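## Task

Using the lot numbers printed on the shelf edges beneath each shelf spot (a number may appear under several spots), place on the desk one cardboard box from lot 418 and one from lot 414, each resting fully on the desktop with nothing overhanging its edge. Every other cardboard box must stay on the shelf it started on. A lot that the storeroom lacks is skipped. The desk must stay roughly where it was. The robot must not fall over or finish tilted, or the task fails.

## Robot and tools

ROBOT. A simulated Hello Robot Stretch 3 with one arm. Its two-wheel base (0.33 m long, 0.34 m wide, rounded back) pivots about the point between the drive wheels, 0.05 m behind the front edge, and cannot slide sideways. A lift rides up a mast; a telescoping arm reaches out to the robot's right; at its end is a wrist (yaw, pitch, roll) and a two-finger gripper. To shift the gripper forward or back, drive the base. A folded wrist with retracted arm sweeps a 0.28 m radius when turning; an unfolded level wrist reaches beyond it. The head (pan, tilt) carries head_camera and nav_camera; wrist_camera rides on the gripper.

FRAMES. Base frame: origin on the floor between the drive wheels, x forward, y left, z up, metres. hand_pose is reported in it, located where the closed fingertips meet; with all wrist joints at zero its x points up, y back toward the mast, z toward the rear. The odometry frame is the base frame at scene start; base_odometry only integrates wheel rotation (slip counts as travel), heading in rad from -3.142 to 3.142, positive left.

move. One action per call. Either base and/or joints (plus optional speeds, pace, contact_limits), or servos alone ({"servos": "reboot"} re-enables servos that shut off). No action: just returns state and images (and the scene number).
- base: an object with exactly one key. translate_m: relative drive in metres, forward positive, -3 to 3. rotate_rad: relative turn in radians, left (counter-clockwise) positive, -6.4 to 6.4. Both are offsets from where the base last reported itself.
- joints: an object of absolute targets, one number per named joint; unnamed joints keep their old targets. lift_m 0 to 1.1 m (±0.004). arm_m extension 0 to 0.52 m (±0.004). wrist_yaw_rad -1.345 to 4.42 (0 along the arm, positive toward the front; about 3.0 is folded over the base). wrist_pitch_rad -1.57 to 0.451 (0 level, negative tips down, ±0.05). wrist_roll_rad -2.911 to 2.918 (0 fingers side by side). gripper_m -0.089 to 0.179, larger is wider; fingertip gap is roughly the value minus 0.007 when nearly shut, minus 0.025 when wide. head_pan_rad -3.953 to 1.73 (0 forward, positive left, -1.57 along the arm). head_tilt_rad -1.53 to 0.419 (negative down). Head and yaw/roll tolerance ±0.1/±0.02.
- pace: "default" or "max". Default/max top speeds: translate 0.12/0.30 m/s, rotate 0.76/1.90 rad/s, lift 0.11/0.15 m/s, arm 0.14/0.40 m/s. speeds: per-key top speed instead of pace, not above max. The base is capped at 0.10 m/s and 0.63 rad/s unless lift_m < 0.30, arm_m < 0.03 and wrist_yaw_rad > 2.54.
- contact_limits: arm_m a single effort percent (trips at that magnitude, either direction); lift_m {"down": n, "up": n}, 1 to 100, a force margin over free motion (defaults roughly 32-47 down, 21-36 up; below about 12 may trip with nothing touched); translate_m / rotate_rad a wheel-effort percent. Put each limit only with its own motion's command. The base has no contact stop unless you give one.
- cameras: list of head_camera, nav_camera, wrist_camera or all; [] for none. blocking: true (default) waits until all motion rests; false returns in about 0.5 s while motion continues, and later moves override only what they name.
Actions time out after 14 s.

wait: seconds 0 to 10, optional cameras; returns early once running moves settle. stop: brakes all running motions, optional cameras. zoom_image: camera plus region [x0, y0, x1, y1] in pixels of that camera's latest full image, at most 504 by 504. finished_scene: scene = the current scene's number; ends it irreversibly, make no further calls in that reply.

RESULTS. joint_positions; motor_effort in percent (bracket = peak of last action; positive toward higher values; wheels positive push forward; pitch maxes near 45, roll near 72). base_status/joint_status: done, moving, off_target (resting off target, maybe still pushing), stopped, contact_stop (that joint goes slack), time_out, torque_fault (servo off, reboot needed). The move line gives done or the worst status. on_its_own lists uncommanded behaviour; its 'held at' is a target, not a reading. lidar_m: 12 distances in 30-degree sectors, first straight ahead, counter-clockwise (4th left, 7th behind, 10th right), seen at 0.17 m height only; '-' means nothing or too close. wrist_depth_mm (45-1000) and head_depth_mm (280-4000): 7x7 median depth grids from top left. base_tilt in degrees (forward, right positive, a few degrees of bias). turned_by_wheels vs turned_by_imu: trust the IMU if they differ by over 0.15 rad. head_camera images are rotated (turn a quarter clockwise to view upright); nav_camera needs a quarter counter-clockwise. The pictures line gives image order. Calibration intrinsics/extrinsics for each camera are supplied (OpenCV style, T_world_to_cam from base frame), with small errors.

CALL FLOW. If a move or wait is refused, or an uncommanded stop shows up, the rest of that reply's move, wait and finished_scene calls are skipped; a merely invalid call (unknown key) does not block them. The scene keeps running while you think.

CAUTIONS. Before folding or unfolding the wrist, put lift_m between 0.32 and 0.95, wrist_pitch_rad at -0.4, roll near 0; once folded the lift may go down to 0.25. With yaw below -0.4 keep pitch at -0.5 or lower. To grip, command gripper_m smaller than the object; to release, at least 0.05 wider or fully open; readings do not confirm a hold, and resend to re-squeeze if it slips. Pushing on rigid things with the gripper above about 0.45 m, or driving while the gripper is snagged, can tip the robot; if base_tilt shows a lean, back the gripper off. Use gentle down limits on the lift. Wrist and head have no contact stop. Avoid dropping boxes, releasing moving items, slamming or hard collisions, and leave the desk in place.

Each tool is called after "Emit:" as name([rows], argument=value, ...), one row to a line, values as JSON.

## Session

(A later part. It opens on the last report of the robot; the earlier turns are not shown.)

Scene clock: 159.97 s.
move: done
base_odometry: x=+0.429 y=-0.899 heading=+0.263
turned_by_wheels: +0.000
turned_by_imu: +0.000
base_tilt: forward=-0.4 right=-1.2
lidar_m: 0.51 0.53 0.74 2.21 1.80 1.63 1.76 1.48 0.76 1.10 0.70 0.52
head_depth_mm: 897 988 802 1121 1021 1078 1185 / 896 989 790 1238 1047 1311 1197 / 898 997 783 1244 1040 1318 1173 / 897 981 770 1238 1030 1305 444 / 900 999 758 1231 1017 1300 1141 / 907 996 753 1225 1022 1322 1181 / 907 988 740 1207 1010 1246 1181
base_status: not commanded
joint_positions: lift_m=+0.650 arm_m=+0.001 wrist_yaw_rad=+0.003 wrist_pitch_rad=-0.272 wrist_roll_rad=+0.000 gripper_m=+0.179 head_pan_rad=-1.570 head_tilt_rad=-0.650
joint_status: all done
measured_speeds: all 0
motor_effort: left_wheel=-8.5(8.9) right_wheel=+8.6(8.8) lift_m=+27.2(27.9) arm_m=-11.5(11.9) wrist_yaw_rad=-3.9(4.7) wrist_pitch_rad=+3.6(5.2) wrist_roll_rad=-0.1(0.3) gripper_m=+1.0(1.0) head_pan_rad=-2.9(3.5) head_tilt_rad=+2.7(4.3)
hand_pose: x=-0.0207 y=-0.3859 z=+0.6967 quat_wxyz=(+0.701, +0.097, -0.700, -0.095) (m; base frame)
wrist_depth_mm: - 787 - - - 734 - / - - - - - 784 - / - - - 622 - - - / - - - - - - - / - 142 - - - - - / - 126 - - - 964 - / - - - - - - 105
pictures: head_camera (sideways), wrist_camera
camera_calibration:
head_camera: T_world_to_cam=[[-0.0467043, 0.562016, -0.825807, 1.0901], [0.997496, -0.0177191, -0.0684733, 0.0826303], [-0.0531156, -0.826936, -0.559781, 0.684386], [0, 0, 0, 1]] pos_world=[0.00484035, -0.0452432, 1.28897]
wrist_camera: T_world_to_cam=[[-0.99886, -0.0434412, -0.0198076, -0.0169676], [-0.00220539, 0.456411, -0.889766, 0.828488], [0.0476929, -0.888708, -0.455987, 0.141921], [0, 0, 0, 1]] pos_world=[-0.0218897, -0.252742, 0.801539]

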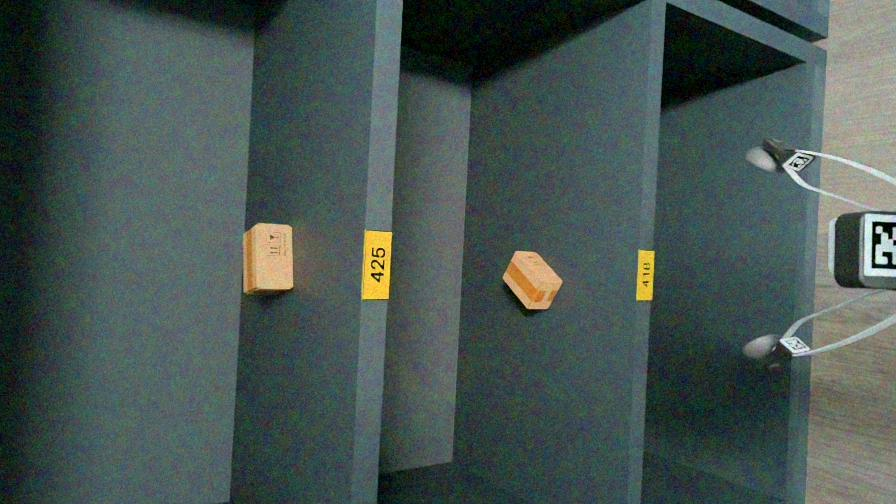

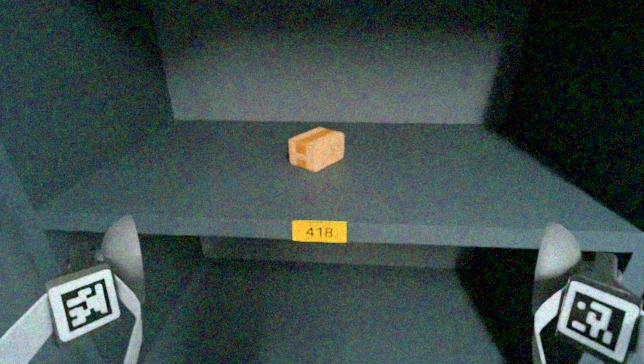

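Emit:
move(base={"rotate_rad":-0.785})

Emit:
move(base={"translate_m":0.24})

Emit:
move(base={"rotate_rad":0.785})

Emit:
move(joints={"wrist_yaw_rad":-0.85,"wrist_pitch_rad":-0.7,"lift_m":0.73})

Emit:
move(joints={"arm_m":0.3}, cameras=["wrist_camera","head_camera"])

Scene clock: 208.70 s.
move: done
base_odometry: x=+0.429 y=-0.899 heading=-0.522
turned_by_wheels: -0.785
turned_by_imu: -0.772
base_tilt: forward=-0.2 right=-1.2
lidar_m: 0.58 0.51 0.51 0.60 1.08 2.55 1.63 1.76 1.48 0.76 0.84 0.83
head_depth_mm: 1225 1302 1474 2035 1792 1452 1205 / 1331 1369 1560 1643 1723 1435 1210 / 1367 1403 1661 1417 1657 1429 1177 / 1241 1295 1547 1340 1591 1401 443 / 1120 1018 827 945 1092 1287 1145 / 614 683 750 892 1012 1259 1175 / 668 769 783 1114 1009 1276 1132
base_status: done
joint_positions: lift_m=+0.650 arm_m=+0.001 wrist_yaw_rad=+0.003 wrist_pitch_rad=-0.272 wrist_roll_rad=+0.000 gripper_m=+0.179 head_pan_rad=-1.570 head_tilt_rad=-0.650
joint_status: not commanded
measured_speeds: all 0
motor_effort: left_wheel=+7.7(12.9) right_wheel=-9.9(12.9) lift_m=+25.9(25.9) arm_m=-13.1(13.2) wrist_yaw_rad=-2.1(4.5) wrist_pitch_rad=+3.6(3.7) wrist_roll_rad=+0.1(0.3) gripper_m=+0.8(1.2) head_pan_rad=-2.6(3.6) head_tilt_rad=+2.8(4.1)
hand_pose: x=-0.0209 y=-0.3859 z=+0.6967 quat_wxyz=(+0.701, +0.097, -0.700, -0.095) (m; base frame)
wrist_depth_mm: - - - - - - - / - - - - - - - / - - - - - - - / - - 581 - - - - / - 147 655 - - - - / - 140 892 - - - - / - - 783 870 942 903 105
pictures: none

Scene clock: 212.23 s.
move: done
base_odometry: x=+0.637 y=-1.019 heading=-0.521
turned_by_wheels: +0.000
turned_by_imu: +0.000
base_tilt: forward=-0.3 right=-1.2
lidar_m: 0.38 0.33 0.33 0.39 0.71 3.68 1.86 1.93 1.58 0.75 0.94 0.55
head_depth_mm: 1384 1417 1587 1521 1736 1439 1213 / 661 1167 988 1370 1618 1436 1211 / 616 681 765 905 1117 1362 1176 / 674 738 772 926 998 1238 443 / 753 838 763 1065 1021 1258 1121 / 848 943 753 1171 1018 873 1115 / 830 894 742 596 1015 824 1090
base_status: done
joint_positions: lift_m=+0.650 arm_m=+0.001 wrist_yaw_rad=+0.003 wrist_pitch_rad=-0.272 wrist_roll_rad=+0.000 gripper_m=+0.179 head_pan_rad=-1.570 head_tilt_rad=-0.650
joint_status: not commanded
measured_speeds: all 0
motor_effort: left_wheel=+6.4(11.9) right_wheel=+3.2(7.8) lift_m=+29.0(29.2) arm_m=-12.2(13.6) wrist_yaw_rad=-3.1(4.8) wrist_pitch_rad=+3.6(3.7) wrist_roll_rad=+0.2(0.4) gripper_m=+0.9(1.1) head_pan_rad=-3.4(3.6) head_tilt_rad=+2.5(3.6)
hand_pose: x=-0.0209 y=-0.3859 z=+0.6967 quat_wxyz=(+0.701, +0.097, -0.700, -0.095) (m; base frame)
wrist_depth_mm: - - 745 - - - - / - - 799 - 944 - - / - - 828 - - - - / 456 - - - - - - / 416 142 - - - - - / - 139 - - - - - / - - - 844 874 884 105
pictures: none

Scene clock: 214.60 s.
move: done
base_odometry: x=+0.637 y=-1.019 heading=+0.263
turned_by_wheels: +0.785
turned_by_imu: +0.773
base_tilt: forward=-0.5 right=-1.2
lidar_m: 0.33 0.35 0.49 1.45 2.04 1.87 1.93 0.75 0.83 0.93 0.46 0.34
head_depth_mm: 758 840 802 580 1057 855 1147 / 760 841 705 574 1043 845 1142 / 763 840 777 596 1040 842 1115 / 766 846 771 589 1030 860 442 / 765 847 761 583 1024 855 1073 / 768 849 750 578 988 850 1091 / 691 708 682 573 775 800 958
base_status: done
joint_positions: lift_m=+0.650 arm_m=+0.001 wrist_yaw_rad=+0.003 wrist_pitch_rad=-0.272 wrist_roll_rad=+0.000 gripper_m=+0.179 head_pan_rad=-1.570 head_tilt_rad=-0.650
joint_status: not commanded
measured_speeds: all 0
motor_effort: left_wheel=-8.4(12.5) right_wheel=+8.5(12.5) lift_m=+30.7(31.2) arm_m=-12.7(13.4) wrist_yaw_rad=-1.7(4.2) wrist_pitch_rad=+3.6(3.7) wrist_roll_rad=-0.2(0.3) gripper_m=+0.4(1.1) head_pan_rad=-2.7(3.4) head_tilt_rad=+2.9(3.2)
hand_pose: x=-0.0209 y=-0.3859 z=+0.6968 quat_wxyz=(+0.701, +0.097, -0.700, -0.095) (m; base frame)
wrist_depth_mm: - - - - - - - / - - 663 - - - - / - - - - - - - / - - - - 469 - - / - 142 - - - - - / - 126 - - - - - / 118 - - - 331 - 105
pictures: none

Scene clock: 216.17 s.
move: done
base_odometry: x=+0.637 y=-1.019 heading=+0.263
turned_by_wheels: +0.000
turned_by_imu: +0.000
base_tilt: forward=-0.3 right=-1.1
lidar_m: 0.33 0.35 0.48 1.45 2.04 1.87 1.93 0.75 0.83 0.93 0.46 0.34
head_depth_mm: 758 841 804 578 1052 853 1144 / 761 844 706 574 1044 846 1147 / 762 843 779 595 1039 841 1106 / 760 845 772 588 1030 861 1129 / 767 847 760 583 1020 859 1118 / 770 850 751 577 985 853 1098 / 687 707 678 573 775 802 956
base_status: not commanded
joint_positions: lift_m=+0.730 arm_m=+0.001 wrist_yaw_rad=-0.847 wrist_pitch_rad=-0.708 wrist_roll_rad=+0.000 gripper_m=+0.179 head_pan_rad=-1.570 head_tilt_rad=-0.650
joint_status: all done
measured_speeds: all 0
motor_effort: left_wheel=-8.9(9.1) right_wheel=+8.4(9.2) lift_m=+30.8(34.7) arm_m=-12.7(13.4) wrist_yaw_rad=-3.3(7.2) wrist_pitch_rad=+1.1(3.9) wrist_roll_rad=-0.1(0.6) gripper_m=+0.4(1.0) head_pan_rad=-2.9(3.3) head_tilt_rad=+2.5(2.8)
hand_pose: x=-0.1556 y=-0.2639 z=+0.6837 quat_wxyz=(+0.504, -0.049, -0.705, -0.496) (m; base frame)
wrist_depth_mm: - - - - 573 - - / 426 451 - - 737 - - / - - - - - - - / - - - - - - - / - 143 - - 906 957 915 / 123 125 - 830 836 852 832 / - - 759 775 774 759 105
pictures: none

Scene clock: 219.60 s.
move: done
base_odometry: x=+0.637 y=-1.019 heading=+0.263
turned_by_wheels: +0.000
turned_by_imu: +0.000
base_tilt: forward=-0.4 right=-1.1
lidar_m: 0.33 0.35 0.49 1.44 2.03 1.87 1.93 0.75 0.83 0.93 0.46 0.34
head_depth_mm: 759 837 804 579 1048 850 332 / 761 841 707 575 984 387 332 / 761 842 779 569 513 822 1132 / 764 847 769 587 530 834 1133 / 763 848 762 583 1025 857 1126 / 768 852 751 578 989 855 1093 / 689 708 679 572 775 800 960
base_status: not commanded
joint_positions: lift_m=+0.730 arm_m=+0.300 wrist_yaw_rad=-0.847 wrist_pitch_rad=-0.709 wrist_roll_rad=+0.000 gripper_m=+0.179 head_pan_rad=-1.570 head_tilt_rad=-0.650
joint_status: all done
measured_speeds: all 0
motor_effort: left_wheel=-8.8(9.1) right_wheel=+8.5(9.4) lift_m=+28.4(31.4) arm_m=+13.6(15.6) wrist_yaw_rad=-3.0(4.8) wrist_pitch_rad=+1.3(1.3) wrist_roll_rad=-0.2(0.3) gripper_m=+0.7(1.1) head_pan_rad=-2.5(3.8) head_tilt_rad=+2.1(2.8)
hand_pose: x=-0.1555 y=-0.5632 z=+0.6836 quat_wxyz=(+0.504, -0.049, -0.705, -0.497) (m; base frame)
wrist_depth_mm: 334 - - - - - - / - - - - - - - / - - - - - - - / - - 312 - - - - / - 143 284 327 329 320 920 / 123 299 302 307 303 303 828 / 276 280 282 280 279 743 105
pictures: head_camera (sideways), wrist_camera
camera_calibration:
head_camera: T_world_to_cam=[[-0.0467099, 0.561901, -0.825885, 1.09019], [0.997495, -0.0177245, -0.0684749, 0.0826321], [-0.0531145, -0.827015, -0.559666, 0.684234], [0, 0, 0, 1]] pos_world=[0.00484033, -0.0452437, 1.28897]
wrist_camera: T_world_to_cam=[[-0.682173, 0.730357, -0.0348999, 0.335771], [0.59177, 0.523434, -0.613046, 0.838424], [-0.429475, -0.438856, -0.789276, 0.391784], [0, 0, 0, 1]] pos_world=[-0.098838, -0.512155, 0.834937]

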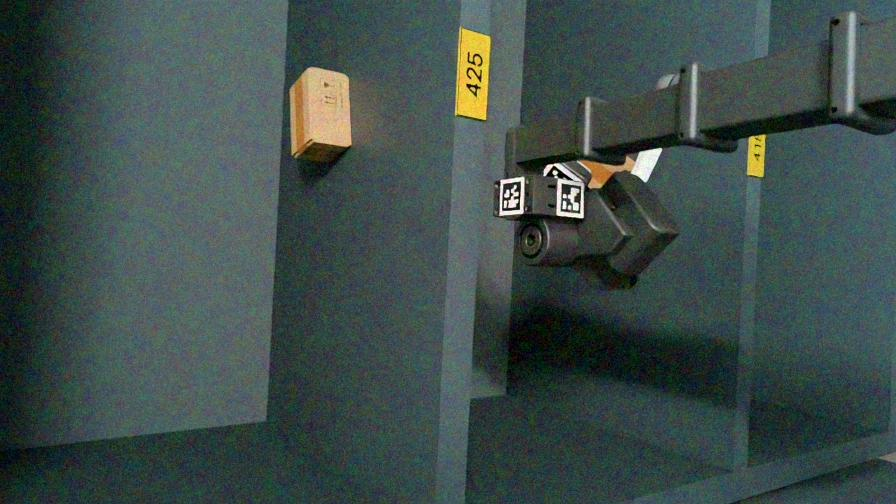

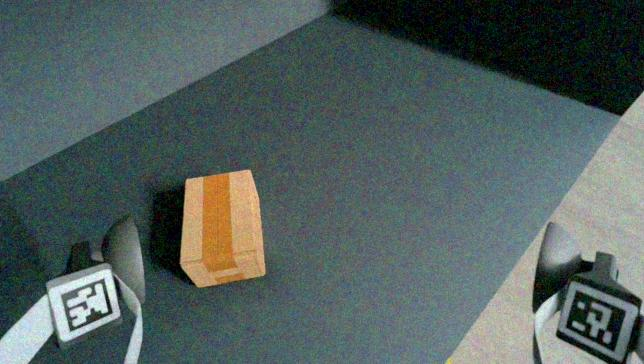

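Emit:
move(base={"translate_m":0.012}, joints={"arm_m":0.425})

Emit:
move(joints={"lift_m":0.62}, contact_limits={"lift_m":{"down":16}}, cameras=["wrist_camera"])

Scene clock: 230.90 s.
move: contact_stop
base_odometry: x=+0.648 y=-1.016 heading=+0.263
turned_by_wheels: +0.000
turned_by_imu: +0.006
base_tilt: forward=-0.7 right=-2.2
lidar_m: 0.32 0.34 0.47 1.44 2.03 1.87 1.94 0.76 0.85 0.88 0.44 0.33
head_depth_mm: 776 858 842 597 1069 865 333 / 775 857 735 593 965 394 332 / 778 859 822 567 552 854 1145 / 782 863 818 585 556 876 1137 / 781 863 808 608 1048 871 1135 / 787 860 798 604 1004 866 1106 / 676 692 699 600 748 815 933
base_status: done
joint_positions: lift_m=+0.730 arm_m=+0.335 wrist_yaw_rad=-0.848 wrist_pitch_rad=-0.710 wrist_roll_rad=+0.000 gripper_m=+0.179 head_pan_rad=-1.570 head_tilt_rad=-0.649
joint_status: arm_m contact_stop (moved +0.035 of +0.125)
measured_speeds: translate_m=+0.000 rotate_rad=+0.000 lift_m=+0.000 arm_m=-0.001 wrist_yaw_rad=+0.000 wrist_pitch_rad=+0.000 wrist_roll_rad=+0.000 head_pan_rad=+0.000 head_tilt_rad=+0.000
on_its_own: arm_m is slack since a contact_stop (your +0.425 is given up)
motor_effort: left_wheel=-7.1(7.2) right_wheel=+5.5(11.7) lift_m=+23.3(56.4) arm_m=+1.0(46.8) wrist_yaw_rad=-0.8(4.4) wrist_pitch_rad=+1.4(1.8) wrist_roll_rad=-0.1(0.3) gripper_m=+0.5(1.1) head_pan_rad=-2.5(3.3) head_tilt_rad=-0.3(2.2)
hand_pose: x=-0.1555 y=-0.5984 z=+0.6835 quat_wxyz=(+0.503, -0.049, -0.705, -0.497) (m; base frame)
wrist_depth_mm: 323 - - 596 - - - / 336 - - - - - - / - 461 - - - - - / 411 - - - - - - / - 142 298 - - - 923 / - 141 305 313 315 311 831 / 288 294 295 293 287 291 105
pictures: none

not run: a stop that you did not command came earlier in this reply.

Emit:
move(joints={"arm_m":0.25})

Emit:
move(joints={"lift_m":0.68}, cameras=["head_camera","wrist_camera"])

Emit:
move(joints={"arm_m":0.36}, contact_limits={"arm_m":30}, cameras=["head_camera","wrist_camera"])

Scene clock: 245.13 s.
move: done
base_odometry: x=+0.648 y=-1.016 heading=+0.263
turned_by_wheels: +0.000
turned_by_imu: -0.013
base_tilt: forward=-0.5 right=-1.2
lidar_m: 0.32 0.34 0.47 1.36 2.04 1.88 1.94 0.76 0.84 0.91 0.45 0.33
head_depth_mm: 760 839 809 579 1055 856 1073 / 761 842 709 577 1017 396 340 / 763 844 782 596 486 797 1136 / 766 842 773 591 510 509 1130 / 764 850 765 582 1021 856 1123 / 767 849 753 579 989 853 1097 / 676 692 666 572 751 796 942
base_status: not commanded
joint_positions: lift_m=+0.730 arm_m=+0.250 wrist_yaw_rad=-0.848 wrist_pitch_rad=-0.710 wrist_roll_rad=+0.000 gripper_m=+0.179 head_pan_rad=-1.570 head_tilt_rad=-0.649
joint_status: all done
measured_speeds: all 0
motor_effort: left_wheel=-0.8(7.4) right_wheel=-1.2(6.0) lift_m=+26.2(30.1) arm_m=-11.3(14.7) wrist_yaw_rad=-2.8(3.3) wrist_pitch_rad=+1.4(1.6) wrist_roll_rad=-0.1(0.3) gripper_m=+0.6(1.0) head_pan_rad=-2.1(2.6) head_tilt_rad=-4.7(5.6)
hand_pose: x=-0.1555 y=-0.5129 z=+0.6834 quat_wxyz=(+0.503, -0.048, -0.705, -0.497) (m; base frame)
wrist_depth_mm: - - - - - - - / - - - - - - - / - - - - - - - / - 319 328 - - 985 - / - 299 323 326 331 897 919 / 123 297 309 307 319 835 822 / 276 280 284 280 762 764 105
pictures: none

Scene clock: 246.43 s.
move: done
base_odometry: x=+0.648 y=-1.016 heading=+0.263
turned_by_wheels: +0.000
turned_by_imu: +0.000
base_tilt: forward=-0.3 right=-1.1
lidar_m: 0.32 0.34 0.47 1.36 2.05 1.87 1.94 0.76 0.84 0.91 0.45 0.33
head_depth_mm: 760 842 803 579 1051 853 1147 / 759 841 704 576 1050 460 378 / 762 846 781 595 1038 508 1125 / 762 844 769 589 1030 507 1129 / 766 848 761 582 1023 853 1121 / 764 850 753 577 984 850 1097 / 678 692 665 572 755 799 940
base_status: not commanded
joint_positions: lift_m=+0.680 arm_m=+0.250 wrist_yaw_rad=-0.848 wrist_pitch_rad=-0.710 wrist_roll_rad=+0.000 gripper_m=+0.179 head_pan_rad=-1.570 head_tilt_rad=-0.650
joint_status: all done
measured_speeds: all 0
motor_effort: left_wheel=-1.2(1.5) right_wheel=-0.9(1.5) lift_m=+25.6(27.1) arm_m=-4.4(11.5) wrist_yaw_rad=-2.1(3.7) wrist_pitch_rad=+1.4(1.5) wrist_roll_rad=+0.2(0.3) gripper_m=+0.4(1.3) head_pan_rad=-2.1(2.4) head_tilt_rad=-4.8(5.8)
hand_pose: x=-0.1555 y=-0.5129 z=+0.6334 quat_wxyz=(+0.503, -0.048, -0.705, -0.497) (m; base frame)
wrist_depth_mm: - - - - - - 436 / - - - - - - - / - 289 296 - - - - / 320 269 301 315 311 340 953 / 289 284 284 283 279 845 857 / - 250 258 256 265 795 773 / 230 235 235 233 717 710 105
pictures: head_camera (sideways), wrist_camera
camera_calibration:
head_camera: T_world_to_cam=[[-0.0466631, 0.561722, -0.826009, 1.09034], [0.997492, -0.0178503, -0.0684895, 0.0826454], [-0.0532165, -0.827134, -0.55948, 0.683989], [0, 0, 0, 1]] pos_world=[0.00484018, -0.0452447, 1.28897]
wrist_camera: T_world_to_cam=[[-0.681482, 0.731004, -0.0348586, 0.297699], [0.592722, 0.523376, -0.612175, 0.780931], [-0.429258, -0.437848, -0.789954, 0.375204], [0, 0, 0, 1]] pos_world=[-0.0989392, -0.462057, 0.784837]

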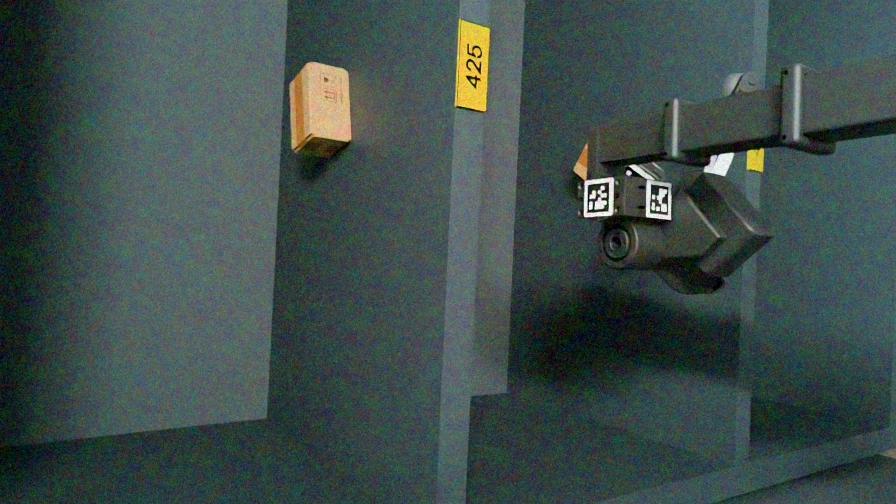

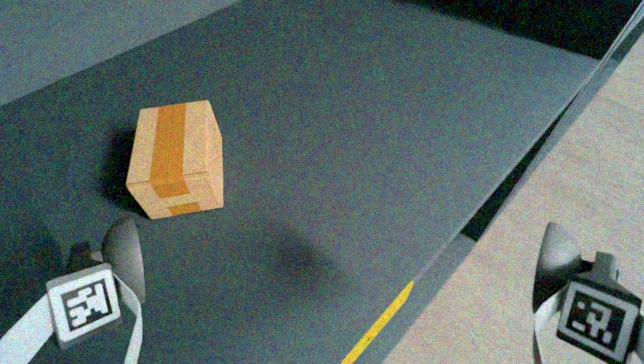

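Scene clock: 248.50 s.
move: done
base_odometry: x=+0.648 y=-1.016 heading=+0.263
turned_by_wheels: +0.000
turned_by_imu: +0.000
base_tilt: forward=-0.2 right=-1.2
lidar_m: 0.32 0.34 0.47 1.36 2.05 1.87 1.94 0.76 0.84 0.91 0.45 0.33
head_depth_mm: 759 843 802 578 1052 854 1148 / 758 841 704 575 1042 454 379 / 761 845 778 596 592 820 1129 / 764 848 772 588 604 858 1122 / 767 846 762 582 1020 858 1120 / 766 847 750 575 987 851 1091 / 676 695 664 571 755 796 941
base_status: not commanded
joint_positions: lift_m=+0.680 arm_m=+0.360 wrist_yaw_rad=-0.848 wrist_pitch_rad=-0.710 wrist_roll_rad=+0.000 gripper_m=+0.179 head_pan_rad=-1.570 head_tilt_rad=-0.650
joint_status: all done
measured_speeds: all 0
motor_effort: left_wheel=-0.7(1.8) right_wheel=-1.1(1.4) lift_m=+29.2(31.6) arm_m=+12.8(14.9) wrist_yaw_rad=-1.7(3.2) wrist_pitch_rad=+1.4(1.6) wrist_roll_rad=-0.2(0.3) gripper_m=+0.5(1.1) head_pan_rad=-1.7(2.2) head_tilt_rad=-5.6(6.1)
contact_limits: arm_m 30 (drawing in: default 31, maximum 55; extending or still: default 40, maximum 69)
hand_pose: x=-0.1555 y=-0.6229 z=+0.6334 quat_wxyz=(+0.503, -0.048, -0.705, -0.497) (m; base frame)
wrist_depth_mm: 302 330 - - - - - / 317 - - - - - - / 336 - - - - - - / 323 315 260 314 311 307 307 / 290 286 232 276 280 278 275 / - 248 232 247 254 248 259 / 230 233 234 233 232 228 105
pictures: head_camera (sideways), wrist_camera
camera_calibration:
head_camera: T_world_to_cam=[[-0.046654, 0.561904, -0.825886, 1.09019], [0.997493, -0.0178392, -0.0684853, 0.0826404], [-0.0532153, -0.82701, -0.559663, 0.684231], [0, 0, 0, 1]] pos_world=[0.00484022, -0.0452438, 1.28897]
wrist_camera: T_world_to_cam=[[-0.681482, 0.731004, -0.0348586, 0.378109], [0.592722, 0.523376, -0.612175, 0.838502], [-0.429258, -0.437848, -0.789954, 0.32704], [0, 0, 0, 1]] pos_world=[-0.0989392, -0.572057, 0.784837]

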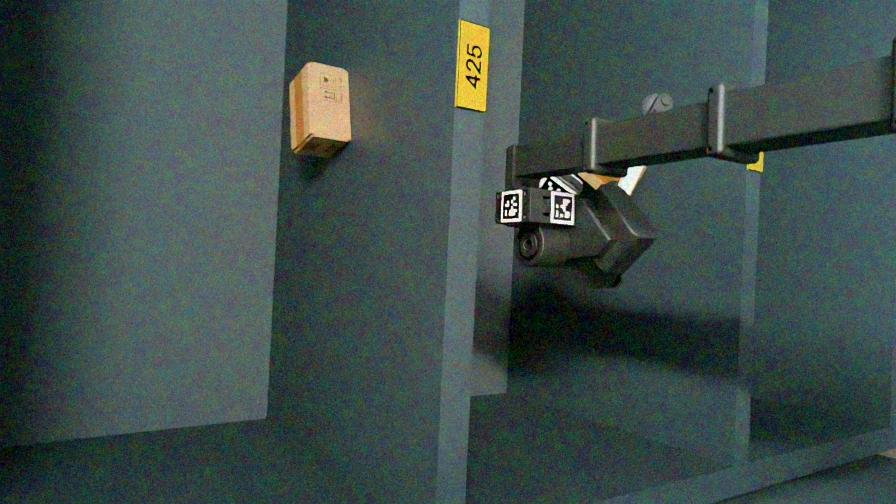

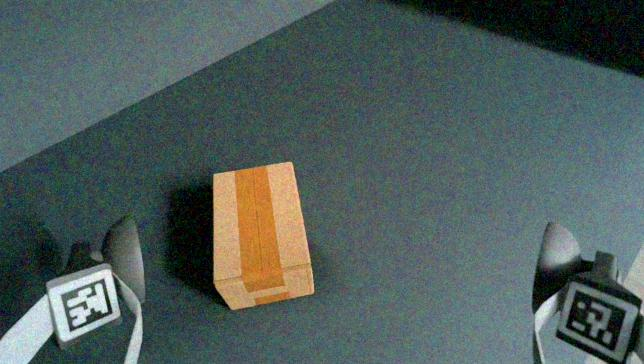

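Emit:
move(joints={"arm_m":0.418}, contact_limits={"arm_m":30})

Emit:
move(joints={"lift_m":0.614}, contact_limits={"lift_m":{"down":16}}, cameras=["wrist_camera"])

Scene clock: 261.97 s.
move: done
base_odometry: x=+0.648 y=-1.016 heading=+0.263
turned_by_wheels: +0.000
turned_by_imu: +0.000
base_tilt: forward=-0.4 right=-1.2
lidar_m: 0.32 0.34 0.47 1.36 2.05 1.87 1.94 0.76 0.84 0.91 0.45 0.33
head_depth_mm: 760 840 801 578 1054 856 1150 / 760 841 704 575 1041 446 379 / 762 844 777 595 642 822 1132 / 763 847 771 587 678 861 1122 / 765 845 761 581 1029 853 1119 / 765 850 751 575 986 848 1092 / 676 693 664 572 754 796 942
base_status: not commanded
joint_positions: lift_m=+0.680 arm_m=+0.418 wrist_yaw_rad=-0.848 wrist_pitch_rad=-0.710 wrist_roll_rad=+0.000 gripper_m=+0.179 head_pan_rad=-1.570 head_tilt_rad=-0.650
joint_status: all done
measured_speeds: all 0
motor_effort: left_wheel=-0.8(1.6) right_wheel=-1.1(1.6) lift_m=+25.6(27.1) arm_m=+13.2(14.5) wrist_yaw_rad=-2.0(3.4) wrist_pitch_rad=+1.4(1.5) wrist_roll_rad=+0.0(0.3) gripper_m=+0.4(1.0) head_pan_rad=-1.0(2.1) head_tilt_rad=-5.6(6.3)
contact_limits: arm_m 30 (drawing in: default 31, maximum 55; extending or still: default 40, maximum 69)
hand_pose: x=-0.1555 y=-0.6809 z=+0.6334 quat_wxyz=(+0.503, -0.048, -0.705, -0.497) (m; base frame)
wrist_depth_mm: 257 295 - - - - - / 274 315 - - - - - / 296 334 - - - - - / 308 319 318 315 311 309 306 / 289 286 284 225 280 278 275 / - 249 256 204 254 246 250 / 229 232 234 189 231 227 105
pictures: none

Scene clock: 263.40 s.
move: done
base_odometry: x=+0.648 y=-1.016 heading=+0.263
turned_by_wheels: +0.000
turned_by_imu: +0.000
base_tilt: forward=-0.3 right=-1.2
lidar_m: 0.32 0.34 0.47 1.36 2.05 1.87 1.94 0.76 0.84 0.91 0.45 0.33
head_depth_mm: 759 840 802 579 1052 855 1149 / 761 841 704 573 1049 826 452 / 759 846 778 593 682 799 1107 / 764 842 772 588 690 857 1128 / 765 849 758 583 1020 854 1121 / 766 850 750 577 984 848 1093 / 676 695 665 573 754 798 941
base_status: not commanded
joint_positions: lift_m=+0.614 arm_m=+0.418 wrist_yaw_rad=-0.848 wrist_pitch_rad=-0.710 wrist_roll_rad=+0.000 gripper_m=+0.179 head_pan_rad=-1.570 head_tilt_rad=-0.650
joint_status: all done
measured_speeds: all 0
motor_effort: left_wheel=-1.3(1.4) right_wheel=-1.6(1.8) lift_m=+23.3(26.2) arm_m=+12.6(13.5) wrist_yaw_rad=-2.5(3.1) wrist_pitch_rad=+1.3(1.5) wrist_roll_rad=+0.0(0.3) gripper_m=+0.1(1.1) head_pan_rad=-0.6(1.7) head_tilt_rad=-4.8(6.0)
contact_limits: arm_m 30 (drawing in: default 31, maximum 55; extending or still: default 40, maximum 69); lift_m down 16 (down: maximum 72; up: maximum 65)
hand_pose: x=-0.1555 y=-0.6809 z=+0.5674 quat_wxyz=(+0.503, -0.048, -0.705, -0.497) (m; base frame)
wrist_depth_mm: 257 294 337 - - 324 327 / 274 298 303 303 298 294 291 / 270 267 265 262 258 256 254 / 238 236 228 167 228 228 225 / 213 206 206 153 201 204 202 / 123 144 186 139 182 184 183 / 169 170 170 165 167 169 107
pictures: wrist_camera
camera_calibration:
wrist_camera: T_world_to_cam=[[-0.681482, 0.731004, -0.0348586, 0.418207], [0.592722, 0.523376, -0.612175, 0.828454], [-0.429258, -0.437848, -0.789954, 0.249508], [0, 0, 0, 1]] pos_world=[-0.0989392, -0.630057, 0.718837]

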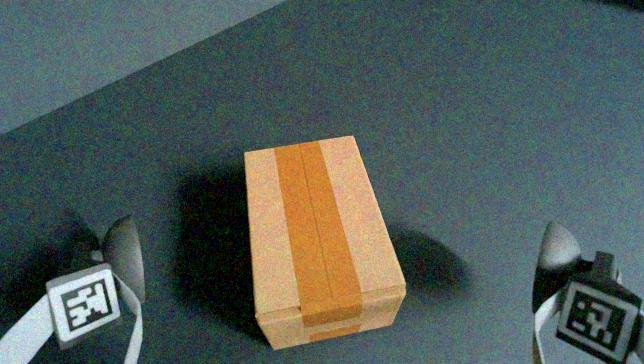

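Emit:
move(joints={"lift_m":0.603}, contact_limits={"lift_m":{"down":14}})

Emit:
move(joints={"gripper_m":0.02}, cameras=["wrist_camera"])

Emit:
move(joints={"lift_m":0.665}, cameras=["wrist_camera"])

Emit:
move(joints={"arm_m":0.0}, cameras=["wrist_camera"])

Scene clock: 270.93 s.
move: done
base_odometry: x=+0.648 y=-1.016 heading=+0.263
turned_by_wheels: +0.000
turned_by_imu: +0.000
base_tilt: forward=-0.1 right=-1.1
lidar_m: 0.32 0.34 0.47 1.36 2.05 1.87 1.94 0.76 0.84 0.91 0.45 0.33
head_depth_mm: 759 841 805 579 1055 854 1147 / 764 838 705 576 1045 846 463 / 760 844 775 594 695 800 1088 / 762 845 769 588 692 857 1126 / 764 846 761 581 1023 857 1122 / 769 848 748 575 985 848 1092 / 676 692 663 572 752 800 942
base_status: not commanded
joint_positions: lift_m=+0.603 arm_m=+0.418 wrist_yaw_rad=-0.848 wrist_pitch_rad=-0.710 wrist_roll_rad=+0.000 gripper_m=+0.179 head_pan_rad=-1.570 head_tilt_rad=-0.650
joint_status: all done
measured_speeds: all 0
motor_effort: left_wheel=-0.8(1.7) right_wheel=-0.7(1.3) lift_m=+23.5(24.3) arm_m=+11.1(11.3) wrist_yaw_rad=-2.4(3.8) wrist_pitch_rad=+1.4(1.5) wrist_roll_rad=-0.1(0.3) gripper_m=+0.3(0.8) head_pan_rad=-0.7(1.2) head_tilt_rad=-5.1(5.6)
contact_limits: arm_m 30 (drawing in: default 31, maximum 55; extending or still: default 40, maximum 69); lift_m down 14 (down: maximum 72; up: maximum 65)
hand_pose: x=-0.1555 y=-0.6809 z=+0.5564 quat_wxyz=(+0.503, -0.048, -0.705, -0.497) (m; base frame)
wrist_depth_mm: 258 292 325 320 318 313 316 / 273 288 286 282 280 274 274 / 253 251 249 174 243 241 239 / 223 221 210 155 216 213 212 / 200 197 192 138 189 192 193 / 123 172 174 127 169 174 172 / 118 160 160 156 160 159 107
pictures: none

Scene clock: 273.07 s.
move: done
base_odometry: x=+0.648 y=-1.016 heading=+0.263
turned_by_wheels: +0.000
turned_by_imu: +0.000
base_tilt: forward=-0.2 right=-1.2
lidar_m: 0.32 0.34 0.47 1.37 2.05 1.87 1.94 0.76 0.84 0.91 0.45 0.33
head_depth_mm: 757 840 801 579 1054 854 1152 / 761 843 704 574 1045 842 463 / 763 841 774 594 696 798 1088 / 764 844 770 589 693 859 1127 / 764 847 760 583 1023 856 1122 / 767 845 753 577 982 848 1094 / 677 692 665 572 754 796 942
base_status: not commanded
joint_positions: lift_m=+0.603 arm_m=+0.418 wrist_yaw_rad=-0.849 wrist_pitch_rad=-0.710 wrist_roll_rad=+0.000 gripper_m=+0.021 head_pan_rad=-1.570 head_tilt_rad=-0.650
joint_status: all done
measured_speeds: all 0
motor_effort: left_wheel=-1.2(1.6) right_wheel=-1.3(1.9) lift_m=+23.7(24.2) arm_m=+10.1(11.0) wrist_yaw_rad=-1.0(3.6) wrist_pitch_rad=+1.4(1.5) wrist_roll_rad=-0.1(0.3) gripper_m=-17.5(89.0) head_pan_rad=-0.4(1.2) head_tilt_rad=-4.6(5.4)
contact_limits: arm_m 30 (drawing in: default 31, maximum 55; extending or still: default 40, maximum 69); lift_m down 14 (down: maximum 72; up: maximum 65)
hand_pose: x=-0.1556 y=-0.6808 z=+0.5564 quat_wxyz=(+0.503, -0.049, -0.705, -0.497) (m; base frame)
wrist_depth_mm: 257 293 325 322 321 312 318 / 273 289 286 284 281 276 274 / 254 251 248 175 243 241 239 / 223 221 215 155 216 212 211 / 199 198 157 138 143 192 190 / 181 179 130 128 129 173 173 / 165 157 160 156 158 154 158
pictures: wrist_camera
camera_calibration:
wrist_camera: T_world_to_cam=[[-0.680965, 0.731485, -0.0348759, 0.41819], [0.593101, 0.522951, -0.612171, 0.821488], [-0.429556, -0.437552, -0.789956, 0.240977], [0, 0, 0, 1]] pos_world=[-0.0989393, -0.630057, 0.707837]

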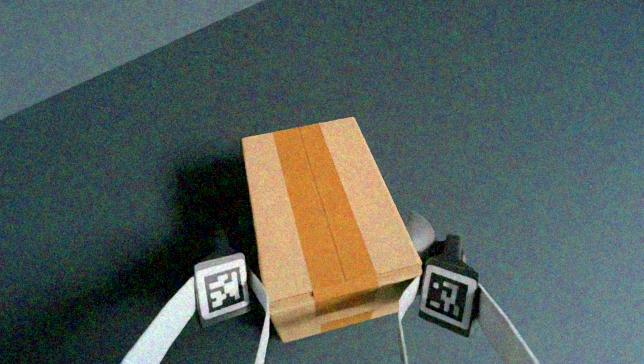

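Scene clock: 274.47 s.
move: done
base_odometry: x=+0.648 y=-1.016 heading=+0.263
turned_by_wheels: +0.000
turned_by_imu: +0.000
base_tilt: forward=-0.2 right=-1.1
lidar_m: 0.32 0.34 0.47 1.36 2.04 1.87 1.94 0.76 0.84 0.91 0.45 0.33
head_depth_mm: 758 840 802 578 1054 852 1145 / 759 839 703 577 1046 499 385 / 762 842 776 594 639 809 1128 / 762 849 769 589 666 858 1121 / 763 848 760 582 1021 857 1123 / 765 845 750 575 989 849 1093 / 677 690 665 571 751 798 945
base_status: not commanded
joint_positions: lift_m=+0.665 arm_m=+0.418 wrist_yaw_rad=-0.849 wrist_pitch_rad=-0.716 wrist_roll_rad=+0.000 gripper_m=+0.021 head_pan_rad=-1.570 head_tilt_rad=-0.650
joint_status: all done
measured_speeds: all 0
motor_effort: left_wheel=-1.0(1.5) right_wheel=-0.9(1.4) lift_m=+31.7(33.5) arm_m=+9.1(10.0) wrist_yaw_rad=-2.1(2.7) wrist_pitch_rad=+2.6(2.7) wrist_roll_rad=+0.3(0.3) gripper_m=-17.2(17.7) head_pan_rad=-0.5(1.0) head_tilt_rad=-4.4(5.2)
contact_limits: arm_m 30 (drawing in: default 31, maximum 55; extending or still: default 40, maximum 69)
hand_pose: x=-0.1547 y=-0.6801 z=+0.6173 quat_wxyz=(+0.501, -0.046, -0.705, -0.499) (m; base frame)
wrist_depth_mm: 258 295 332 444 - - - / 274 315 385 - - - - / 295 327 319 172 319 317 320 / 296 299 288 156 292 287 286 / 269 268 153 138 144 258 257 / 244 242 130 128 129 235 232 / 222 213 216 212 214 211 214
pictures: wrist_camera
camera_calibration:
wrist_camera: T_world_to_cam=[[-0.680809, 0.731624, -0.0350047, 0.42052], [0.595939, 0.525495, -0.607217, 0.856871], [-0.42586, -0.434259, -0.793765, 0.29494], [0, 0, 0, 1]] pos_world=[-0.098746, -0.629863, 0.769139]

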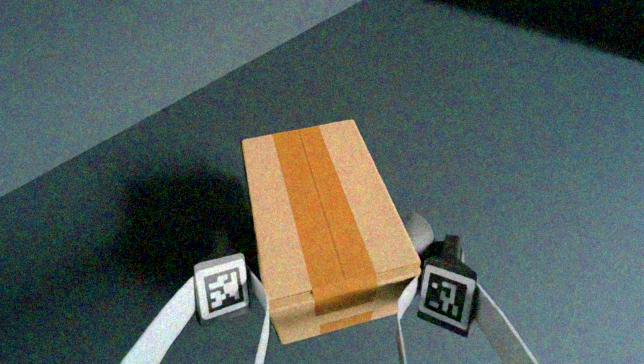

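Scene clock: 278.73 s.
move: done
base_odometry: x=+0.648 y=-1.016 heading=+0.263
turned_by_wheels: +0.000
turned_by_imu: +0.000
base_tilt: forward=-0.3 right=-1.3
lidar_m: 0.32 0.34 0.47 1.35 2.04 1.87 1.94 0.76 0.84 0.91 0.45 0.33
head_depth_mm: 760 841 801 577 1050 855 1146 / 760 841 704 576 1044 847 1136 / 764 843 776 593 1039 843 1130 / 761 846 769 588 1031 863 1127 / 764 846 760 583 1022 856 1121 / 765 850 752 576 987 852 1095 / 675 693 664 572 753 793 939
base_status: not commanded
joint_positions: lift_m=+0.665 arm_m=+0.001 wrist_yaw_rad=-0.849 wrist_pitch_rad=-0.716 wrist_roll_rad=+0.000 gripper_m=+0.021 head_pan_rad=-1.570 head_tilt_rad=-0.650
joint_status: all done
measured_speeds: all 0
motor_effort: left_wheel=-1.1(1.5) right_wheel=-0.1(1.6) lift_m=+25.4(32.1) arm_m=-12.5(14.5) wrist_yaw_rad=-2.9(3.0) wrist_pitch_rad=+2.5(2.7) wrist_roll_rad=+0.0(0.3) gripper_m=-17.5(18.0) head_pan_rad=+0.0(1.0) head_tilt_rad=-3.1(4.8)
hand_pose: x=-0.1547 y=-0.2626 z=+0.6173 quat_wxyz=(+0.501, -0.046, -0.705, -0.499) (m; base frame)
wrist_depth_mm: - - - - 583 - - / - - - - - - - / - - 372 173 - - - / 302 318 - 155 924 949 936 / 296 - 143 139 144 852 845 / - - 130 128 129 764 768 / - - 696 695 687 700 703
pictures: wrist_camera
camera_calibration:
wrist_camera: T_world_to_cam=[[-0.680763, 0.731665, -0.0350418, 0.115182], [0.596061, 0.525518, -0.607077, 0.637439], [-0.425762, -0.434162, -0.79387, 0.476311], [0, 0, 0, 1]] pos_world=[-0.0987462, -0.212464, 0.769139]

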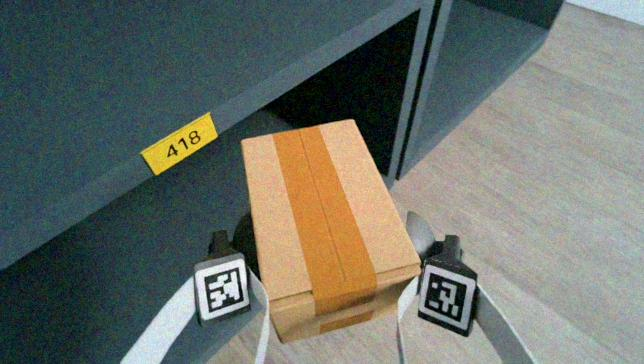

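Emit:
move(base={"rotate_rad":-1.147}, joints={"lift_m":0.7})

Emit:
move(base={"translate_m":-0.74})

Emit:
move(base={"translate_m":-0.74}, joints={"lift_m":0.9})

Emit:
move(base={"rotate_rad":-0.424}, joints={"wrist_yaw_rad":0}, cameras=["head_camera","nav_camera","wrist_camera"])

Scene clock: 302.47 s.
move: done
base_odometry: x=+0.648 y=-1.016 heading=-0.883
turned_by_wheels: -1.147
turned_by_imu: -1.129
base_tilt: forward=-0.3 right=-1.2
lidar_m: 0.49 0.34 0.32 0.33 0.43 1.00 2.04 1.87 1.94 0.76 0.77 0.94
head_depth_mm: 1594 1711 1893 2078 1784 1443 1221 / 1640 1807 1986 2156 1759 1440 1205 / 1323 1431 1670 2121 1762 1430 1203 / 1386 1370 1686 1539 1691 1433 1201 / 1434 1337 1675 1328 1533 1361 1197 / 659 704 772 873 982 1207 1163 / 600 674 729 899 980 1212 1115
base_status: done
joint_positions: lift_m=+0.700 arm_m=+0.001 wrist_yaw_rad=-0.849 wrist_pitch_rad=-0.717 wrist_roll_rad=+0.000 gripper_m=+0.021 head_pan_rad=-1.570 head_tilt_rad=-0.650
joint_status: all done
measured_speeds: all 0
motor_effort: left_wheel=+7.9(12.0) right_wheel=-9.7(13.7) lift_m=+31.9(34.0) arm_m=-12.3(13.5) wrist_yaw_rad=-1.3(3.4) wrist_pitch_rad=+2.6(2.7) wrist_roll_rad=+0.0(0.5) gripper_m=-17.2(17.8) head_pan_rad=+0.9(1.3) head_tilt_rad=-3.4(4.4)
hand_pose: x=-0.1546 y=-0.2626 z=+0.6522 quat_wxyz=(+0.501, -0.046, -0.705, -0.499) (m; base frame)
wrist_depth_mm: - - - - - - - / - - - - - - - / - - - 177 - - - / - - 960 155 - 981 957 / - 919 146 138 144 885 871 / 834 833 130 128 129 806 792 / - 738 729 727 718 723 732
pictures: none

Scene clock: 311.00 s.
move: done
base_odometry: x=+0.179 y=-0.444 heading=-0.883
turned_by_wheels: +0.000
turned_by_imu: +0.000
base_tilt: forward=-0.2 right=-1.1
lidar_m: 0.98 0.68 0.64 0.66 0.86 2.01 2.06 1.27 1.61 1.65 1.65 1.18
head_depth_mm: 1307 1422 1554 1735 1798 1446 1222 / 1369 1486 1626 1843 1764 1438 1206 / 1420 1570 1738 1933 1751 1423 1200 / 1496 1644 1834 2058 1749 1426 1199 / 1579 1764 1972 2173 1729 1410 1190 / 1675 1866 2097 2225 1713 1404 1185 / 1704 1530 1629 1871 1710 1393 1182
base_status: done
joint_positions: lift_m=+0.700 arm_m=+0.001 wrist_yaw_rad=-0.849 wrist_pitch_rad=-0.717 wrist_roll_rad=+0.000 gripper_m=+0.021 head_pan_rad=-1.570 head_tilt_rad=-0.650
joint_status: not commanded
measured_speeds: all 0
motor_effort: left_wheel=-5.9(9.6) right_wheel=-4.6(15.1) lift_m=+30.3(31.9) arm_m=-3.7(12.2) wrist_yaw_rad=-0.8(3.2) wrist_pitch_rad=+2.6(2.8) wrist_roll_rad=+0.0(0.3) gripper_m=-17.3(17.9) head_pan_rad=+1.7(2.2) head_tilt_rad=-2.3(4.0)
hand_pose: x=-0.1546 y=-0.2626 z=+0.6522 quat_wxyz=(+0.501, -0.046, -0.705, -0.499) (m; base frame)
wrist_depth_mm: - - - - - - - / - - - - - - - / - - - 177 - - - / - - 974 155 - 993 965 / 911 916 146 138 144 890 885 / 830 834 130 128 129 799 795 / 771 737 747 733 732 728 727
pictures: none

Scene clock: 319.53 s.
move: done
base_odometry: x=-0.291 y=+0.128 heading=-0.883
turned_by_wheels: +0.000
turned_by_imu: +0.000
base_tilt: forward=-0.4 right=-1.1
lidar_m: 1.47 1.02 0.97 0.98 1.29 2.47 1.33 0.71 0.90 0.89 1.72 1.81
head_depth_mm: 1060 1156 1265 1043 798 - - / 1107 1208 1310 1034 788 - - / 1150 1263 1400 1029 810 1421 - / 1193 1325 1477 1625 838 1464 - / 1253 1390 1557 1788 1682 1409 1190 / 1318 1470 1668 1902 1718 1404 1190 / 1396 1570 1784 2022 1711 1395 1181
base_status: done
joint_positions: lift_m=+0.900 arm_m=+0.001 wrist_yaw_rad=-0.849 wrist_pitch_rad=-0.717 wrist_roll_rad=+0.000 gripper_m=+0.021 head_pan_rad=-1.570 head_tilt_rad=-0.650
joint_status: all done
measured_speeds: all 0
motor_effort: left_wheel=-4.5(11.3) right_wheel=-7.3(14.8) lift_m=+24.5(35.5) arm_m=+5.2(5.8) wrist_yaw_rad=-1.8(3.0) wrist_pitch_rad=+2.8(2.8) wrist_roll_rad=-0.1(0.3) gripper_m=-17.2(18.1) head_pan_rad=+3.0(3.3) head_tilt_rad=-1.4(2.8)
hand_pose: x=-0.1546 y=-0.2626 z=+0.8522 quat_wxyz=(+0.501, -0.046, -0.705, -0.499) (m; base frame)
wrist_depth_mm: - - - - - - - / - - - - - - - / - - - 172 - - - / - - 936 155 - - - / - - 145 139 144 - - / - - 130 128 129 - - / 953 901 922 894 922 909 910
pictures: none

Scene clock: 321.33 s.
move: done
base_odometry: x=-0.291 y=+0.128 heading=-1.307
turned_by_wheels: -0.424
turned_by_imu: -0.417
base_tilt: forward=-0.2 right=-1.2
lidar_m: 1.80 1.33 1.00 0.97 1.01 1.43 2.46 1.33 0.71 0.89 1.38 1.91
head_depth_mm: 1074 1190 1309 1041 794 - - / 1083 1194 1313 1036 791 - - / 1080 1196 1313 1025 785 307 - / 1085 1199 1303 1016 782 301 - / 1087 1202 1306 1009 798 1332 1165 / 1095 1209 1334 996 793 1394 1159 / 1091 1224 1363 1495 787 1400 1186
base_status: done
joint_positions: lift_m=+0.900 arm_m=+0.001 wrist_yaw_rad=-0.003 wrist_pitch_rad=-0.717 wrist_roll_rad=+0.000 gripper_m=+0.021 head_pan_rad=-1.570 head_tilt_rad=-0.650
joint_status: all done
measured_speeds: all 0
motor_effort: left_wheel=+7.8(11.6) right_wheel=-10.2(14.3) lift_m=+25.4(25.7) arm_m=+6.8(6.9) wrist_yaw_rad=+1.3(6.3) wrist_pitch_rad=+2.6(2.7) wrist_roll_rad=+0.2(0.3) gripper_m=-17.8(17.9) head_pan_rad=+3.0(3.5) head_tilt_rad=-0.5(1.9)
hand_pose: x=-0.0221 y=-0.3229 z=+0.8522 quat_wxyz=(+0.662, +0.247, -0.662, -0.249) (m; base frame)
wrist_depth_mm: - - - - - - - / - - - - - - - / - - - 172 - - - / - - - 155 - - - / - - 146 139 141 - - / - - 130 128 129 - - / 955 912 915 900 922 903 920
pictures: head_camera (sideways), nav_camera (sideways), wrist_camera
camera_calibration:
head_camera: T_world_to_cam=[[-0.0466426, 0.562135, -0.825729, 1.09], [0.997493, -0.0178284, -0.068482, 0.0826368], [-0.0532175, -0.826854, -0.559894, 0.684536], [0, 0, 0, 1]] pos_world=[0.00484024, -0.0452427, 1.28897]
nav_camera: T_world_to_cam=[[0.0174605, -0.584001, 0.811565, -1.01292], [-0.999791, -0.018799, 0.00798241, 0.0458403], [0.0105949, -0.811535, -0.584207, 0.713493], [0, 0, 0, 1]] pos_world=[0.0559576, -0.0116608, 1.23852]
wrist_camera: T_world_to_cam=[[-0.999089, -0.0243206, -0.0350628, 0.00661605], [0.0019433, 0.794899, -0.606738, 0.806292], [0.0426276, -0.606254, -0.794128, 0.648131], [0, 0, 0, 1]] pos_world=[-0.0225851, -0.247828, 1.00414]

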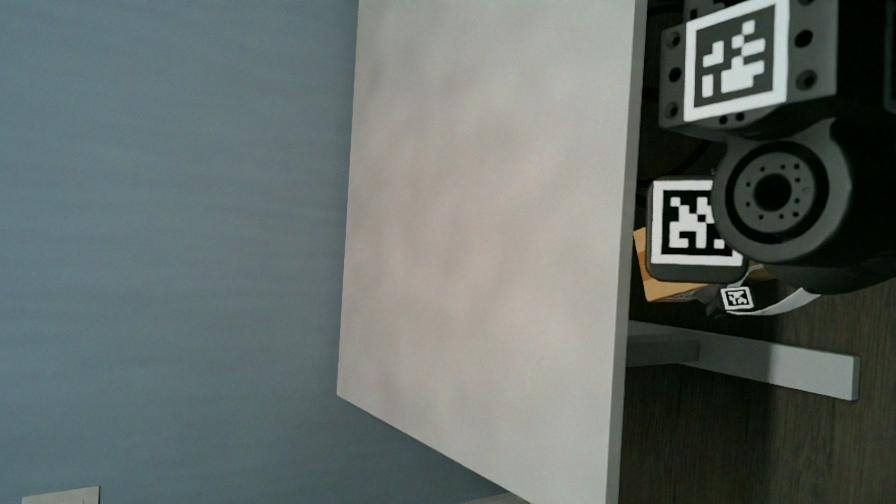

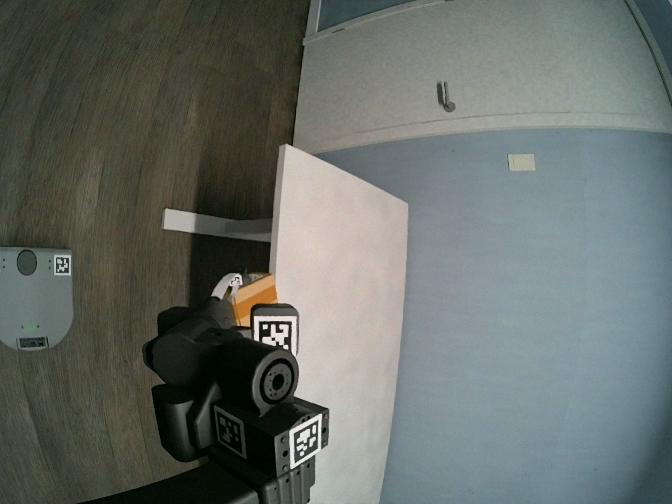

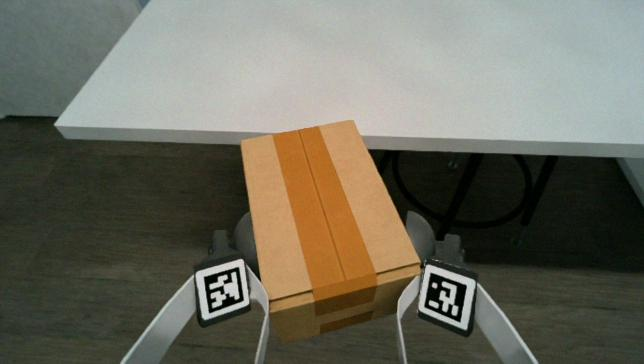

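Emit:
move(joints={"arm_m":0.467})

Emit:
move(joints={"lift_m":0.67}, contact_limits={"lift_m":{"down":14}})

Emit:
move(joints={"lift_m":0.58}, contact_limits={"lift_m":{"down":13}}, speeds={"lift_m":0.03}, cameras=["head_camera","wrist_camera"])

Scene clock: 338.90 s.
move: done
base_odometry: x=-0.291 y=+0.128 heading=-1.307
turned_by_wheels: +0.000
turned_by_imu: +0.000
base_tilt: forward=-0.3 right=-1.1
lidar_m: 1.81 1.32 0.99 0.97 1.01 1.42 2.47 1.33 0.71 0.89 1.38 1.91
head_depth_mm: 1075 1185 1314 331 - 1368 1209 / 1078 1194 468 351 765 1389 1210 / 1081 1181 562 1016 784 1386 1199 / 1079 1200 594 903 779 1416 1198 / 1090 1207 1299 1002 802 1371 1191 / 1087 1208 1328 996 795 1406 1159 / 1098 1214 1367 1490 787 1396 1178
base_status: not commanded
joint_positions: lift_m=+0.900 arm_m=+0.467 wrist_yaw_rad=-0.003 wrist_pitch_rad=-0.717 wrist_roll_rad=+0.000 gripper_m=+0.021 head_pan_rad=-1.570 head_tilt_rad=-0.650
joint_status: all done
measured_speeds: all 0
motor_effort: left_wheel=+7.7(8.4) right_wheel=-10.3(11.2) lift_m=+29.4(29.9) arm_m=+12.7(15.3) wrist_yaw_rad=+1.5(3.4) wrist_pitch_rad=+2.7(2.8) wrist_roll_rad=+0.1(0.3) gripper_m=-17.3(17.9) head_pan_rad=+3.3(4.0) head_tilt_rad=-0.1(1.7)
hand_pose: x=-0.0221 y=-0.7893 z=+0.8522 quat_wxyz=(+0.662, +0.247, -0.662, -0.249) (m; base frame)
wrist_depth_mm: - - - - - - - / - - - - - - - / 432 - - 172 - - - / - - - 155 - - - / - - 143 139 141 - - / - - 130 128 129 - - / - - - 145 - 108 -
pictures: none

Scene clock: 341.93 s.
move: contact_stop
base_odometry: x=-0.291 y=+0.128 heading=-1.307
turned_by_wheels: +0.000
turned_by_imu: +0.006
base_tilt: forward=-0.9 right=-1.8
lidar_m: 1.80 1.31 0.99 0.97 1.01 1.43 2.46 1.34 0.71 0.89 1.39 1.92
head_depth_mm: 1090 1198 1318 1063 806 1417 300 / 1088 1199 1326 1053 457 367 320 / 1091 1204 1323 637 770 1403 1214 / 1097 1216 1328 731 794 1430 1204 / 1107 1212 1329 1031 814 1353 1195 / 1103 1222 1346 1020 808 1426 1194 / 1109 1230 1377 1516 806 1411 1196
base_status: not commanded
joint_positions: lift_m=+0.755 arm_m=+0.467 wrist_yaw_rad=+0.000 wrist_pitch_rad=-0.628 wrist_roll_rad=-0.004 gripper_m=+0.021 head_pan_rad=-1.570 head_tilt_rad=-0.650
joint_status: lift_m contact_stop (moved -0.145 of -0.230)
measured_speeds: translate_m=+0.000 rotate_rad=+0.000 lift_m=+0.009 arm_m=+0.000 wrist_yaw_rad=+0.000 wrist_pitch_rad=-0.024 wrist_roll_rad=+0.000 head_pan_rad=+0.000 head_tilt_rad=+0.000
on_its_own: lift_m is slack since a contact_stop (your +0.670 is given up); wrist_pitch_rad is at rest, and its effort (-13.6) is outside its rest range (-8 to +12)
motor_effort: left_wheel=-0.5(8.0) right_wheel=-5.9(11.0) lift_m=+17.9(28.7) arm_m=+4.9(12.5) wrist_yaw_rad=-0.9(5.7) wrist_pitch_rad=-13.6(20.8) wrist_roll_rad=+1.2(1.4) gripper_m=-15.7(17.9) head_pan_rad=+2.9(3.9) head_tilt_rad=+0.3(0.9)
contact_limits: lift_m down 14 (down: maximum 72; up: maximum 65)
hand_pose: x=-0.0215 y=-0.8052 z=+0.7237 quat_wxyz=(+0.674, +0.219, -0.671, -0.218) (m; base frame)
wrist_depth_mm: - - - - - - - / - - - - - - - / - - - 169 - - - / - - - 150 - - - / - - 141 130 134 - - / - - 129 125 127 - - / - 99 - - - 108 -
pictures: none

not run: a stop that you did not command came earlier in this reply.

Emit:
move(joints={"lift_m":0.785}, speeds={"lift_m":0.03})

Emit:
move(joints={"lift_m":0.77}, speeds={"lift_m":0.02}, cameras=["head_camera","wrist_camera"])

Scene clock: 351.13 s.
move: done
base_odometry: x=-0.291 y=+0.128 heading=-1.307
turned_by_wheels: +0.000
turned_by_imu: -0.005
base_tilt: forward=-0.4 right=-1.3
lidar_m: 1.80 1.33 0.99 0.97 1.01 1.43 2.47 1.34 0.71 0.88 1.38 1.91
head_depth_mm: 1074 1178 1311 1047 797 333 291 / 1078 1195 1309 990 409 342 1161 / 1079 1196 1315 627 760 1392 1206 / 1087 1199 1303 713 781 1426 1195 / 1088 1202 1312 1010 800 1372 1189 / 1091 1212 1329 999 794 1408 1155 / 1094 1217 1360 1493 790 1407 1180
base_status: not commanded
joint_positions: lift_m=+0.785 arm_m=+0.467 wrist_yaw_rad=+0.000 wrist_pitch_rad=-0.692 wrist_roll_rad=-0.004 gripper_m=+0.021 head_pan_rad=-1.570 head_tilt_rad=-0.650
joint_status: all done
measured_speeds: all 0
motor_effort: left_wheel=+0.0(0.6) right_wheel=-4.3(5.1) lift_m=+30.4(32.4) arm_m=-11.5(12.7) wrist_yaw_rad=-0.1(0.7) wrist_pitch_rad=-2.0(5.5) wrist_roll_rad=+1.0(1.3) gripper_m=-14.9(16.1) head_pan_rad=+0.2(1.1) head_tilt_rad=+1.6(1.8)
hand_pose: x=-0.0216 y=-0.7939 z=+0.7417 quat_wxyz=(+0.667, +0.240, -0.664, -0.240) (m; base frame)
wrist_depth_mm: - - - - - - - / - - - - - - - / - - - 173 - - - / - - - 149 - - - / - - 142 131 134 - - / - - 127 127 127 - - / - 100 - - - 106 -
pictures: none

Scene clock: 352.27 s.
move: done
base_odometry: x=-0.291 y=+0.128 heading=-1.307
turned_by_wheels: +0.000
turned_by_imu: +0.000
base_tilt: forward=-0.6 right=-1.5
lidar_m: 1.81 1.32 0.99 0.96 1.01 1.43 2.47 1.34 0.71 0.89 1.39 1.91
head_depth_mm: 1083 1199 1315 1054 801 1200 294 / 1089 1192 1323 1000 419 359 338 / 1085 1199 1317 633 765 1391 1205 / 1086 1207 1314 659 784 1432 1199 / 1086 1206 1312 1015 808 1365 1195 / 1097 1220 1337 1008 802 1415 1190 / 1101 1221 1370 1492 793 1404 1184
base_status: not commanded
joint_positions: lift_m=+0.770 arm_m=+0.467 wrist_yaw_rad=+0.000 wrist_pitch_rad=-0.669 wrist_roll_rad=-0.004 gripper_m=+0.021 head_pan_rad=-1.570 head_tilt_rad=-0.650
joint_status: all done
measured_speeds: all 0
motor_effort: left_wheel=-0.1(0.6) right_wheel=-4.6(5.3) lift_m=+9.3(28.3) arm_m=+18.3(18.3) wrist_yaw_rad=+0.1(1.2) wrist_pitch_rad=-6.3(6.4) wrist_roll_rad=+1.3(1.3) gripper_m=-15.3(16.1) head_pan_rad=+0.7(1.2) head_tilt_rad=+1.5(2.4)
hand_pose: x=-0.0216 y=-0.7980 z=+0.7310 quat_wxyz=(+0.669, +0.233, -0.666, -0.232) (m; base frame)
wrist_depth_mm: - - - - - - - / - - - - - - - / - - - 171 - - - / - - - 148 - - - / - - 142 131 134 - - / - - 127 126 127 - - / - 101 - - - 105 -
pictures: head_camera (sideways), wrist_camera
camera_calibration:
head_camera: T_world_to_cam=[[-0.0469799, 0.562118, -0.825722, 1.08999], [0.997504, -0.0172214, -0.0684772, 0.0826575], [-0.0527123, -0.826878, -0.559906, 0.684548], [0, 0, 0, 1]] pos_world=[0.00484066, -0.0452423, 1.28897]
wrist_camera: T_world_to_cam=[[-0.999038, -0.0311058, -0.0309063, -0.0171559], [-0.00387133, 0.764644, -0.644441, 1.11375], [0.0436782, -0.643701, -0.764029, 0.211903], [0, 0, 0, 1]] pos_world=[-0.0220832, -0.715757, 0.879119]

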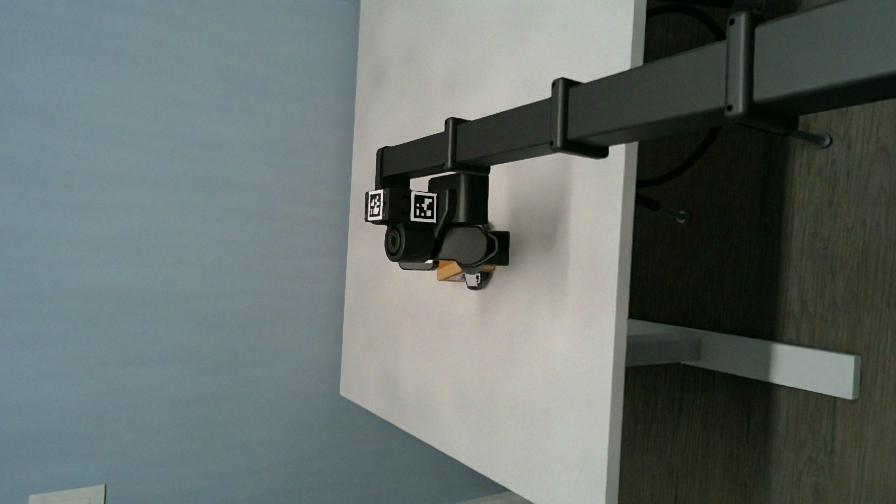

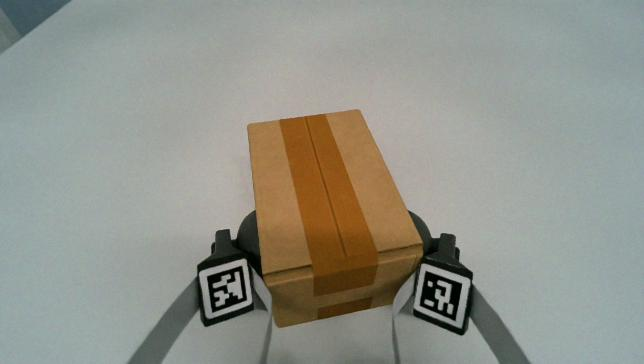

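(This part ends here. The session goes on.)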